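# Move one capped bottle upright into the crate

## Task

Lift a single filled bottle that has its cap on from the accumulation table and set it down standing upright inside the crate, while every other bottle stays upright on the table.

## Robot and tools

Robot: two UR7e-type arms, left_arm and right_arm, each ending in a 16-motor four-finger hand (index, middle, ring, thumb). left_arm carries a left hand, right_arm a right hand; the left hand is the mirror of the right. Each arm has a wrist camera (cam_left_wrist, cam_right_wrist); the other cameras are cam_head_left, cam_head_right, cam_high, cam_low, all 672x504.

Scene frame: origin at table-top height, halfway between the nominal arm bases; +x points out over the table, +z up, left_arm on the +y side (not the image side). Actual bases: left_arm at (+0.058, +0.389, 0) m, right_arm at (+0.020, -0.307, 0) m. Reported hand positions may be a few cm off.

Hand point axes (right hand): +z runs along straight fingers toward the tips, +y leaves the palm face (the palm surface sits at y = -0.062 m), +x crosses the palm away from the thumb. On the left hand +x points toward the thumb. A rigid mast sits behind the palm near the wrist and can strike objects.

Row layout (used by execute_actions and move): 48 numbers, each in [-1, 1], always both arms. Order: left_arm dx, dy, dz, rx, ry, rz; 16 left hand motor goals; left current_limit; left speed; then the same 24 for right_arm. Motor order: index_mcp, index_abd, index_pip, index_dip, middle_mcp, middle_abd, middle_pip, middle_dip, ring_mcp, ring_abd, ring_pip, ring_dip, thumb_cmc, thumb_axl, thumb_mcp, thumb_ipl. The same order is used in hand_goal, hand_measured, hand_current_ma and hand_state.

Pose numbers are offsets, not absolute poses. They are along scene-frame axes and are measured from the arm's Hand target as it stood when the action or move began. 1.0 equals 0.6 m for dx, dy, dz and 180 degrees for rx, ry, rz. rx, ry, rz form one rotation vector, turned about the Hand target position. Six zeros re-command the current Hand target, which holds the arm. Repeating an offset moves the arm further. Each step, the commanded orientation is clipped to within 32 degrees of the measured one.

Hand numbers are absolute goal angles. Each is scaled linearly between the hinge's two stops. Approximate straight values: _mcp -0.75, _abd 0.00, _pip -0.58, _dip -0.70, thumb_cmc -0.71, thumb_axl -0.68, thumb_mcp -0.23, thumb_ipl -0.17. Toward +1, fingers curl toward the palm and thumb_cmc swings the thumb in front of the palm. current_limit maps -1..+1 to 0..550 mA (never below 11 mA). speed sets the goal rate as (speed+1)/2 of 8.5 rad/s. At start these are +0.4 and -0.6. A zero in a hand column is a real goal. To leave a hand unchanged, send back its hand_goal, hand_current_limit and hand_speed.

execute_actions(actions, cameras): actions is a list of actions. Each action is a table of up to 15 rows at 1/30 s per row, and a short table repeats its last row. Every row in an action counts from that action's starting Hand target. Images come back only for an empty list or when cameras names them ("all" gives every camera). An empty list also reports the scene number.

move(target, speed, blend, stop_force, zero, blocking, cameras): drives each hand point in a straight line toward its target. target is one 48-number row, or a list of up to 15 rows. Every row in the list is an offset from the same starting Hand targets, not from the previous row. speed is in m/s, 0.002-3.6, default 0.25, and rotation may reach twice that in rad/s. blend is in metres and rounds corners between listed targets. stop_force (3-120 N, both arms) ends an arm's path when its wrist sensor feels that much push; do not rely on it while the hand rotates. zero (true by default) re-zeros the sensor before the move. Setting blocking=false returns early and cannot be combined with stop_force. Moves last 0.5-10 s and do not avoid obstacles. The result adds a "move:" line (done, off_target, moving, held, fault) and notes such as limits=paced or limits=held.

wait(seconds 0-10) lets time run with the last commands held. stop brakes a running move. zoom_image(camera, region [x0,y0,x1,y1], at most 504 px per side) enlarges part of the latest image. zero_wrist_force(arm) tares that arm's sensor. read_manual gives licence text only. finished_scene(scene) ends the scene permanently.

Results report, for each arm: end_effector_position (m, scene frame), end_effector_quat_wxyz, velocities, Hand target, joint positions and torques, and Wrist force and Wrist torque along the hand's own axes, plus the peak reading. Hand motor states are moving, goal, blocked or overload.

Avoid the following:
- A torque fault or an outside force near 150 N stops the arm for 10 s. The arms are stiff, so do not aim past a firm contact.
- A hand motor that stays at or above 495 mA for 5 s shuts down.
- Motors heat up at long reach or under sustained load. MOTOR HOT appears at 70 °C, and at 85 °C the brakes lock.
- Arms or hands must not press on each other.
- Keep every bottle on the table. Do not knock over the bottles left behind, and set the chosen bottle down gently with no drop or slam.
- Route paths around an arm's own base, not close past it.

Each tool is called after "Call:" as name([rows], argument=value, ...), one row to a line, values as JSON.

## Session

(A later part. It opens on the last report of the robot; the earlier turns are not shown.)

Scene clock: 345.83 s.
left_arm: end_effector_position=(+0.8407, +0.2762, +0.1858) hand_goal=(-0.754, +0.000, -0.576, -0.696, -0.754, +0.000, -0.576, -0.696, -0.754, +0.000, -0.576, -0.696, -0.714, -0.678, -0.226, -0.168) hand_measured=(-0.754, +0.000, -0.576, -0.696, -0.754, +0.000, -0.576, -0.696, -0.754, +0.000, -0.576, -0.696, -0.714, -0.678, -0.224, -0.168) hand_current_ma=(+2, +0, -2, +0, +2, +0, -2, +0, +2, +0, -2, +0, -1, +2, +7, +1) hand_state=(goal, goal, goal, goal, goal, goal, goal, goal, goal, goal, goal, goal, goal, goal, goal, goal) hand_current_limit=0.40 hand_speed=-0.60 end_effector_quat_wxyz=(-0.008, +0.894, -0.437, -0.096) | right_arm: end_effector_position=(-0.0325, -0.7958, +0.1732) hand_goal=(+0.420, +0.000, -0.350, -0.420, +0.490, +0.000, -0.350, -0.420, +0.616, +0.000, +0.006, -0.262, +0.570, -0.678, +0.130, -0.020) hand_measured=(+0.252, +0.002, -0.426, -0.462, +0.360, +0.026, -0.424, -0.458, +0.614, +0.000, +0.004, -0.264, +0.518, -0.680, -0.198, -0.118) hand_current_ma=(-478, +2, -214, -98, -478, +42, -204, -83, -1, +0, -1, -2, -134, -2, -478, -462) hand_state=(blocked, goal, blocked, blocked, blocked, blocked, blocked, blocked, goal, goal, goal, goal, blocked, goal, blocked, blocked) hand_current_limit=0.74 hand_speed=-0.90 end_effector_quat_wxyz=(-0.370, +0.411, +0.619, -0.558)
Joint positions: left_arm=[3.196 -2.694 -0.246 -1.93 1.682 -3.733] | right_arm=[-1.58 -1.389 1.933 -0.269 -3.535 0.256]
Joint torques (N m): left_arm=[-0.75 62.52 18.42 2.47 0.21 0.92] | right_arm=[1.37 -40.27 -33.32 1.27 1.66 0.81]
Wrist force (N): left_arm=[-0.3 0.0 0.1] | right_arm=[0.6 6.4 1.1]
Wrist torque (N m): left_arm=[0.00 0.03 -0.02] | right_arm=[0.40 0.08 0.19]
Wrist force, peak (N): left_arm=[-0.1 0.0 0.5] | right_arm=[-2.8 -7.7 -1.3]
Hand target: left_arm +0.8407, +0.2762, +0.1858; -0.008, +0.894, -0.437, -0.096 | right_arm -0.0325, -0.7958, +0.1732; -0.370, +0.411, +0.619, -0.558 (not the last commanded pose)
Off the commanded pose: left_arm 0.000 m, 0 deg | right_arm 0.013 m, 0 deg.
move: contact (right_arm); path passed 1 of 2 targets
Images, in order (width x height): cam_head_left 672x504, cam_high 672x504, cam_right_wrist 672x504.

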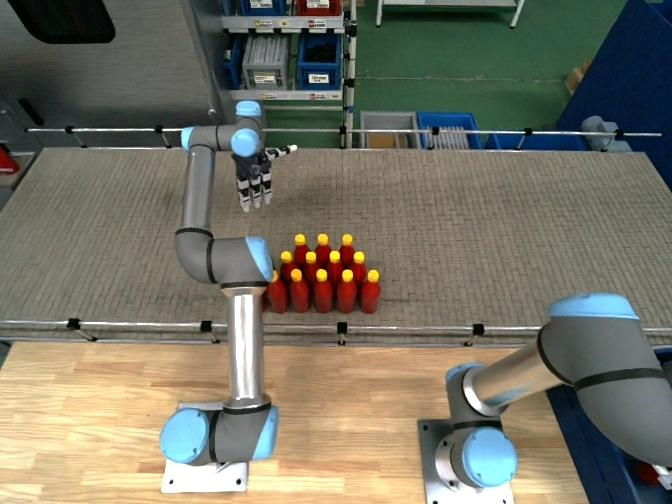

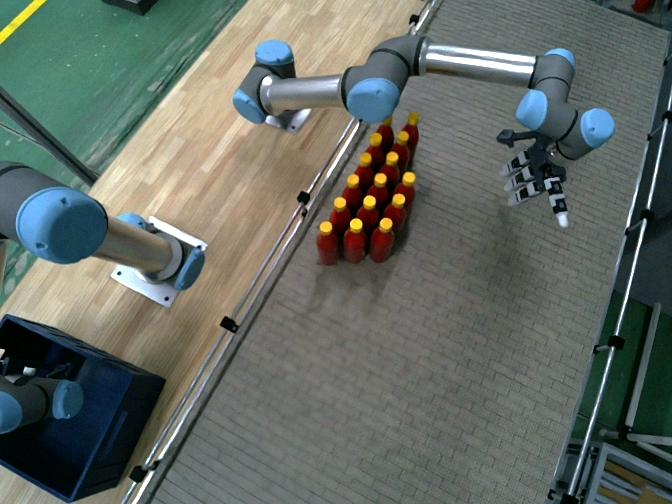

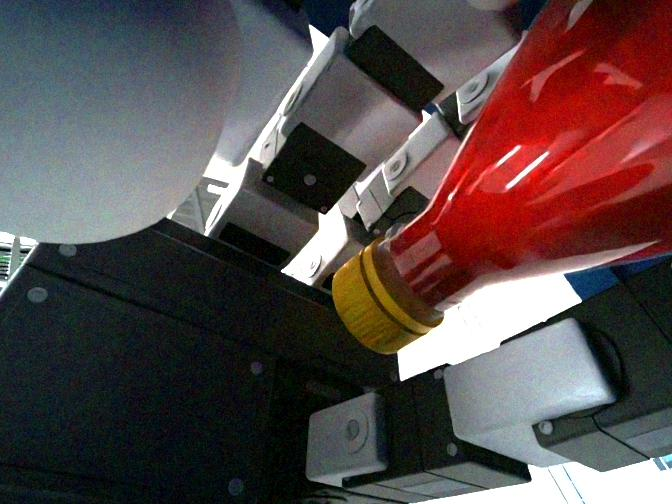

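Call:
move(target=[0,0,0,0,0,0,-0.754,0,-0.576,-0.696,-0.754,0,-0.576,-0.696,-0.754,0,-0.576,-0.696,-0.714,-0.678,-0.226,-0.168,0.4,-0.6,0,0,-0.0018,0,0,0,0.42,0,-0.35,-0.42,0.49,0,-0.35,-0.42,0.616,0,0.007,-0.261,0.571,-0.677,0.13,-0.02,0.74,-0.9], speed=0.01)

Call:
execute_actions([
  [[0,0,0,0,0,0,-0.754,0,-0.576,-0.696,-0.754,0,-0.576,-0.696,-0.754,0,-0.576,-0.696,-0.714,-0.678,-0.226,-0.168,0.4,-0.6,0,0,0,0,0,0,0.26,0,-0.40,-0.46,0.34,0,-0.40,-0.46,0.616,0,0.007,-0.261,0.571,-0.677,-0.18,-0.11,0.4,-0.93]],
  [[0,0,0,0,0,0,-0.754,0,-0.576,-0.696,-0.754,0,-0.576,-0.696,-0.754,0,-0.576,-0.696,-0.714,-0.678,-0.226,-0.168,0.4,-0.6,0,0,0,0,0,0,0.15,0,-0.43,-0.52,0.16,0,-0.43,-0.52,0.616,0,0.007,-0.261,0.571,-0.677,-0.28,-0.1135,0.4,-0.93]],
  [[0,0,0,0,0,0,-0.754,0,-0.576,-0.696,-0.754,0,-0.576,-0.696,-0.754,0,-0.576,-0.696,-0.714,-0.678,-0.226,-0.168,0.4,-0.6,0,0,0,0,0,0,0.15,0,-0.43,-0.52,0.16,0,-0.43,-0.52,0.616,0,0.007,-0.261,0.571,-0.677,-0.28,-0.1135,0.4,-0.93]],
], cameras=["cam_right_wrist"])

Scene clock: 355.87 s.
left_arm: end_effector_position=(+0.8407, +0.2762, +0.1858) hand_goal=(-0.754, +0.000, -0.576, -0.696, -0.754, +0.000, -0.576, -0.696, -0.754, +0.000, -0.576, -0.696, -0.714, -0.678, -0.226, -0.168) hand_measured=(-0.754, +0.000, -0.576, -0.696, -0.754, +0.000, -0.576, -0.696, -0.754, +0.000, -0.576, -0.696, -0.714, -0.678, -0.224, -0.168) hand_current_ma=(+2, +0, -2, +0, +2, +0, -2, +0, +2, +0, -2, +0, -1, +2, +7, +1) hand_state=(goal, goal, goal, goal, goal, goal, goal, goal, goal, goal, goal, goal, goal, goal, goal, goal) hand_current_limit=0.40 hand_speed=-0.60 end_effector_quat_wxyz=(-0.008, +0.894, -0.437, -0.096) | right_arm: end_effector_position=(-0.0325, -0.7958, +0.1722) hand_goal=(+0.420, +0.000, -0.350, -0.420, +0.490, +0.000, -0.350, -0.420, +0.616, +0.000, +0.006, -0.262, +0.570, -0.678, +0.130, -0.020) hand_measured=(+0.252, +0.002, -0.426, -0.462, +0.362, +0.026, -0.424, -0.458, +0.614, +0.000, +0.004, -0.264, +0.518, -0.680, -0.198, -0.118) hand_current_ma=(-478, +2, -214, -98, -478, +42, -204, -83, -1, +0, -1, -2, -134, -2, -478, -462) hand_state=(blocked, goal, blocked, blocked, blocked, blocked, blocked, blocked, goal, goal, goal, goal, blocked, goal, blocked, blocked) hand_current_limit=0.74 hand_speed=-0.90 end_effector_quat_wxyz=(-0.370, +0.411, +0.619, -0.558)
Joint positions: left_arm=[3.196 -2.694 -0.246 -1.93 1.682 -3.733] | right_arm=[-1.58 -1.388 1.934 -0.271 -3.535 0.256]
Joint torques (N m): left_arm=[-1.12 62.98 16.8 2.72 0.25 0.99] | right_arm=[-6.55 -20.14 -9.23 -1.64 3.04 0.77]
Wrist force (N): left_arm=[-0.3 -0.2 0.0] | right_arm=[0.2 3.9 0.9]
Wrist torque (N m): left_arm=[-0.03 0.03 -0.02] | right_arm=[0.28 0.06 0.26]
Wrist force, peak (N): left_arm=[-0.5 0.2 -0.1] | right_arm=[0.6 6.7 1.3]
Hand target: left_arm +0.8407, +0.2762, +0.1858; -0.008, +0.894, -0.437, -0.096 | right_arm -0.0325, -0.7958, +0.1721; -0.370, +0.411, +0.619, -0.558
Off the commanded pose: left_arm 0.000 m, 0 deg | right_arm 0.000 m, 0 deg.
move: done

Scene clock: 357.57 s.
left_arm: end_effector_position=(+0.8407, +0.2762, +0.1858) hand_goal=(-0.754, +0.000, -0.576, -0.696, -0.754, +0.000, -0.576, -0.696, -0.754, +0.000, -0.576, -0.696, -0.714, -0.678, -0.226, -0.168) hand_measured=(-0.754, +0.000, -0.576, -0.696, -0.754, +0.000, -0.576, -0.696, -0.754, +0.000, -0.576, -0.696, -0.714, -0.678, -0.224, -0.168) hand_current_ma=(+2, +0, -2, +0, +2, +0, -2, +0, +2, +0, -2, +0, -1, +2, +7, +1) hand_state=(goal, goal, goal, goal, goal, goal, goal, goal, goal, goal, goal, goal, goal, goal, goal, goal) hand_current_limit=0.40 hand_speed=-0.60 end_effector_quat_wxyz=(-0.008, +0.894, -0.437, -0.096) | right_arm: end_effector_position=(-0.0325, -0.7958, +0.1721) hand_goal=(+0.150, +0.000, -0.430, -0.520, +0.160, +0.000, -0.430, -0.520, +0.616, +0.000, +0.006, -0.262, +0.570, -0.678, -0.280, -0.114) hand_measured=(+0.160, -0.002, -0.428, -0.516, +0.170, +0.004, -0.428, -0.518, +0.614, +0.000, +0.004, -0.264, +0.568, -0.680, -0.276, -0.116) hand_current_ma=(+15, -2, +2, +3, +13, +2, +2, +2, -1, +0, -1, -2, -2, -2, +5, -3) hand_state=(goal, goal, goal, goal, goal, goal, goal, goal, goal, goal, goal, goal, goal, goal, goal, goal) hand_current_limit=0.40 hand_speed=-0.93 end_effector_quat_wxyz=(-0.370, +0.411, +0.619, -0.558)
Joint positions: left_arm=[3.196 -2.694 -0.246 -1.93 1.682 -3.733] | right_arm=[-1.58 -1.388 1.935 -0.272 -3.535 0.256]
Joint torques (N m): left_arm=[0.12 62.99 17.01 2.67 0.27 0.88] | right_arm=[-5.84 -22.01 -15.2 -0.23 3.07 -0.76]
Wrist force (N): left_arm=[-0.1 0.0 0.2] | right_arm=[0.5 0.6 0.5]
Wrist torque (N m): left_arm=[-0.01 0.01 -0.01] | right_arm=[0.08 0.08 0.26]
Wrist force, peak (N): left_arm=[-0.3 0.1 0.3] | right_arm=[0.1 3.4 0.7]
Hand target: left_arm +0.8407, +0.2762, +0.1858; -0.008, +0.894, -0.437, -0.096 | right_arm -0.0325, -0.7958, +0.1721; -0.370, +0.411, +0.619, -0.558
Off the commanded pose: left_arm 0.000 m, 0 deg | right_arm 0.000 m, 0 deg.
Step readings (end_effector_position of left_arm | right_arm):
0: (+0.8407, +0.2762, +0.1858) | (-0.0325, -0.7958, +0.1722)
1: (+0.8407, +0.2762, +0.1858) | (-0.0325, -0.7958, +0.1722)
2: (+0.8407, +0.2762, +0.1858) | (-0.0325, -0.7958, +0.1722)
4: (+0.8407, +0.2762, +0.1858) | (-0.0325, -0.7958, +0.1722)
8: (+0.8407, +0.2762, +0.1858) | (-0.0325, -0.7958, +0.1722)
15: (+0.8407, +0.2762, +0.1858) | (-0.0325, -0.7958, +0.1721)
16: (+0.8407, +0.2762, +0.1858) | (-0.0325, -0.7958, +0.1721)
17: (+0.8407, +0.2762, +0.1858) | (-0.0325, -0.7958, +0.1721)
19: (+0.8407, +0.2762, +0.1858) | (-0.0325, -0.7958, +0.1721)
23: (+0.8407, +0.2762, +0.1858) | (-0.0325, -0.7958, +0.1721)
30: (+0.8407, +0.2762, +0.1858) | (-0.0325, -0.7958, +0.1721)
31: (+0.8407, +0.2762, +0.1858) | (-0.0325, -0.7958, +0.1721)
32: (+0.8407, +0.2762, +0.1858) | (-0.0325, -0.7958, +0.1721)
34: (+0.8407, +0.2762, +0.1858) | (-0.0325, -0.7958, +0.1721)
38: (+0.8407, +0.2762, +0.1858) | (-0.0325, -0.7958, +0.1721)
45: (+0.8407, +0.2762, +0.1858) | (-0.0325, -0.7958, +0.1721)
Images, in order (width x height): cam_right_wrist 672x504.

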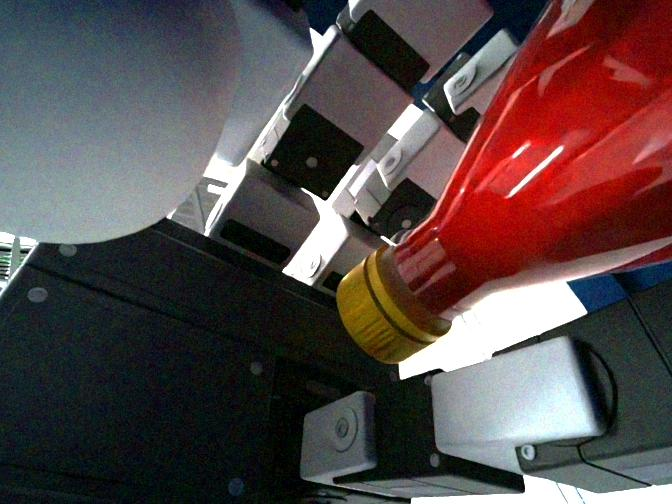

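Call:
move([
  [0,0,0,0,0,0,-0.754,0,-0.576,-0.696,-0.754,0,-0.576,-0.696,-0.754,0,-0.576,-0.696,-0.714,-0.678,-0.226,-0.168,0.4,-0.6,0,0,0,0,0,0,0.08,0,-0.43,-0.55,0.08,0,-0.43,-0.55,0.616,0,0.007,-0.261,0.571,-0.677,-0.326,-0.1135,0.4,-0.9],
  [0,0,0,0,0,0,-0.754,0,-0.576,-0.696,-0.754,0,-0.576,-0.696,-0.754,0,-0.576,-0.696,-0.714,-0.678,-0.226,-0.168,0.4,-0.6,0,0,0.17,0,0,0,0.08,0,-0.43,-0.55,0.08,0,-0.43,-0.55,0.616,0,0.007,-0.261,0.571,-0.677,-0.326,-0.1135,0.4,-0.9],
  [0,0,0,0,0,0,-0.754,0,-0.576,-0.696,-0.754,0,-0.576,-0.696,-0.754,0,-0.576,-0.696,-0.714,-0.678,-0.226,-0.168,0.4,-0.6,0,0,0.43,0,0,0,0.08,0,-0.43,-0.55,0.08,0,-0.43,-0.55,0.616,0,0.007,-0.261,0.571,-0.677,-0.326,-0.1135,0.4,-0.9],
], speed=[0.05,0.07,0.15], blend=[0,0.01,0], cameras=["cam_high"])

Call:
zoom_image(camera="cam_high", region=[0, 330, 140, 470])

Scene clock: 372.40 s.
left_arm: end_effector_position=(+0.8407, +0.2762, +0.1858) hand_goal=(-0.754, +0.000, -0.576, -0.696, -0.754, +0.000, -0.576, -0.696, -0.754, +0.000, -0.576, -0.696, -0.714, -0.678, -0.226, -0.168) hand_measured=(-0.754, +0.000, -0.576, -0.696, -0.754, +0.000, -0.576, -0.696, -0.754, +0.000, -0.576, -0.696, -0.714, -0.678, -0.224, -0.168) hand_current_ma=(+2, +0, -2, +0, +2, +0, -2, +0, +2, +0, -2, +0, -1, +2, +7, +1) hand_state=(goal, goal, goal, goal, goal, goal, goal, goal, goal, goal, goal, goal, goal, goal, goal, goal) hand_current_limit=0.40 hand_speed=-0.60 end_effector_quat_wxyz=(-0.008, +0.894, -0.437, -0.096) | right_arm: end_effector_position=(-0.0325, -0.7958, +0.4301) hand_goal=(+0.080, +0.000, -0.430, -0.550, +0.080, +0.000, -0.430, -0.550, +0.616, +0.000, +0.006, -0.262, +0.570, -0.678, -0.326, -0.114) hand_measured=(+0.092, -0.002, -0.428, -0.546, +0.090, +0.004, -0.428, -0.548, +0.614, +0.000, +0.004, -0.264, +0.568, -0.680, -0.322, -0.116) hand_current_ma=(+18, -2, +2, +3, +16, +2, +2, +2, -1, +0, -1, -2, -2, -2, +6, -2) hand_state=(goal, goal, goal, goal, goal, goal, goal, goal, goal, goal, goal, goal, goal, goal, goal, goal) hand_current_limit=0.40 hand_speed=-0.90 end_effector_quat_wxyz=(-0.370, +0.411, +0.619, -0.558)
Joint positions: left_arm=[3.196 -2.694 -0.246 -1.93 1.682 -3.733] | right_arm=[-1.58 -1.517 1.395 0.396 -3.535 0.256]
Joint torques (N m): left_arm=[0.31 63.41 16.76 2.64 0.41 1.02] | right_arm=[-8.17 -15.97 -32.54 1.31 3.16 1.35]
Wrist force (N): left_arm=[-0.2 -0.1 0.0] | right_arm=[0.7 0.8 0.7]
Wrist torque (N m): left_arm=[-0.01 0.02 -0.02] | right_arm=[0.07 0.03 0.08]
Wrist force, peak (N): left_arm=[-0.4 0.1 -0.3] | right_arm=[0.8 1.3 0.5]
Hand target: left_arm +0.8407, +0.2762, +0.1858; -0.008, +0.894, -0.437, -0.096 | right_arm -0.0325, -0.7958, +0.4301; -0.370, +0.411, +0.619, -0.558
Off the commanded pose: left_arm 0.000 m, 0 deg | right_arm 0.000 m, 0 deg.
move: done
Images, in order (width x height): cam_high 672x504.

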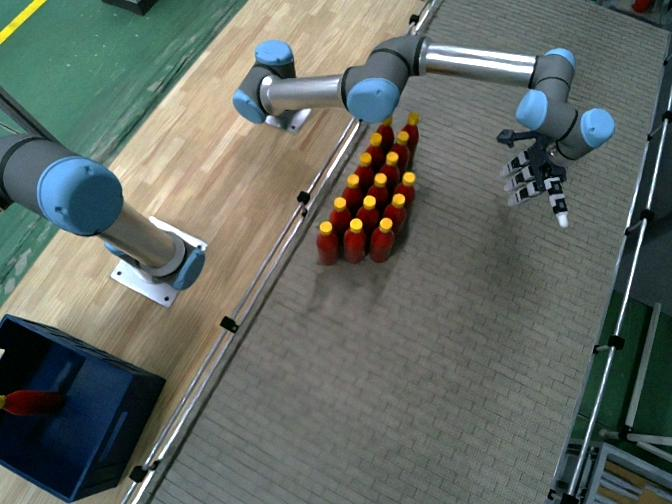

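Scaled by 3.600 from the camera's 672x504 image, which has a finer 960x720 frame.

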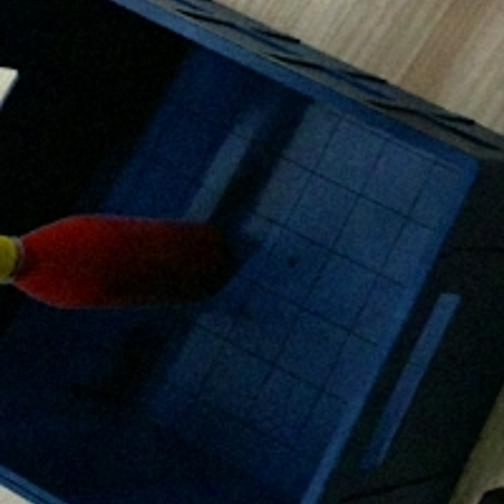

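Same standing appearance as in scene 1; the other bottles are all upright on the table.

Call:
finished_scene(scene=2)

The scene is finished: the task was done.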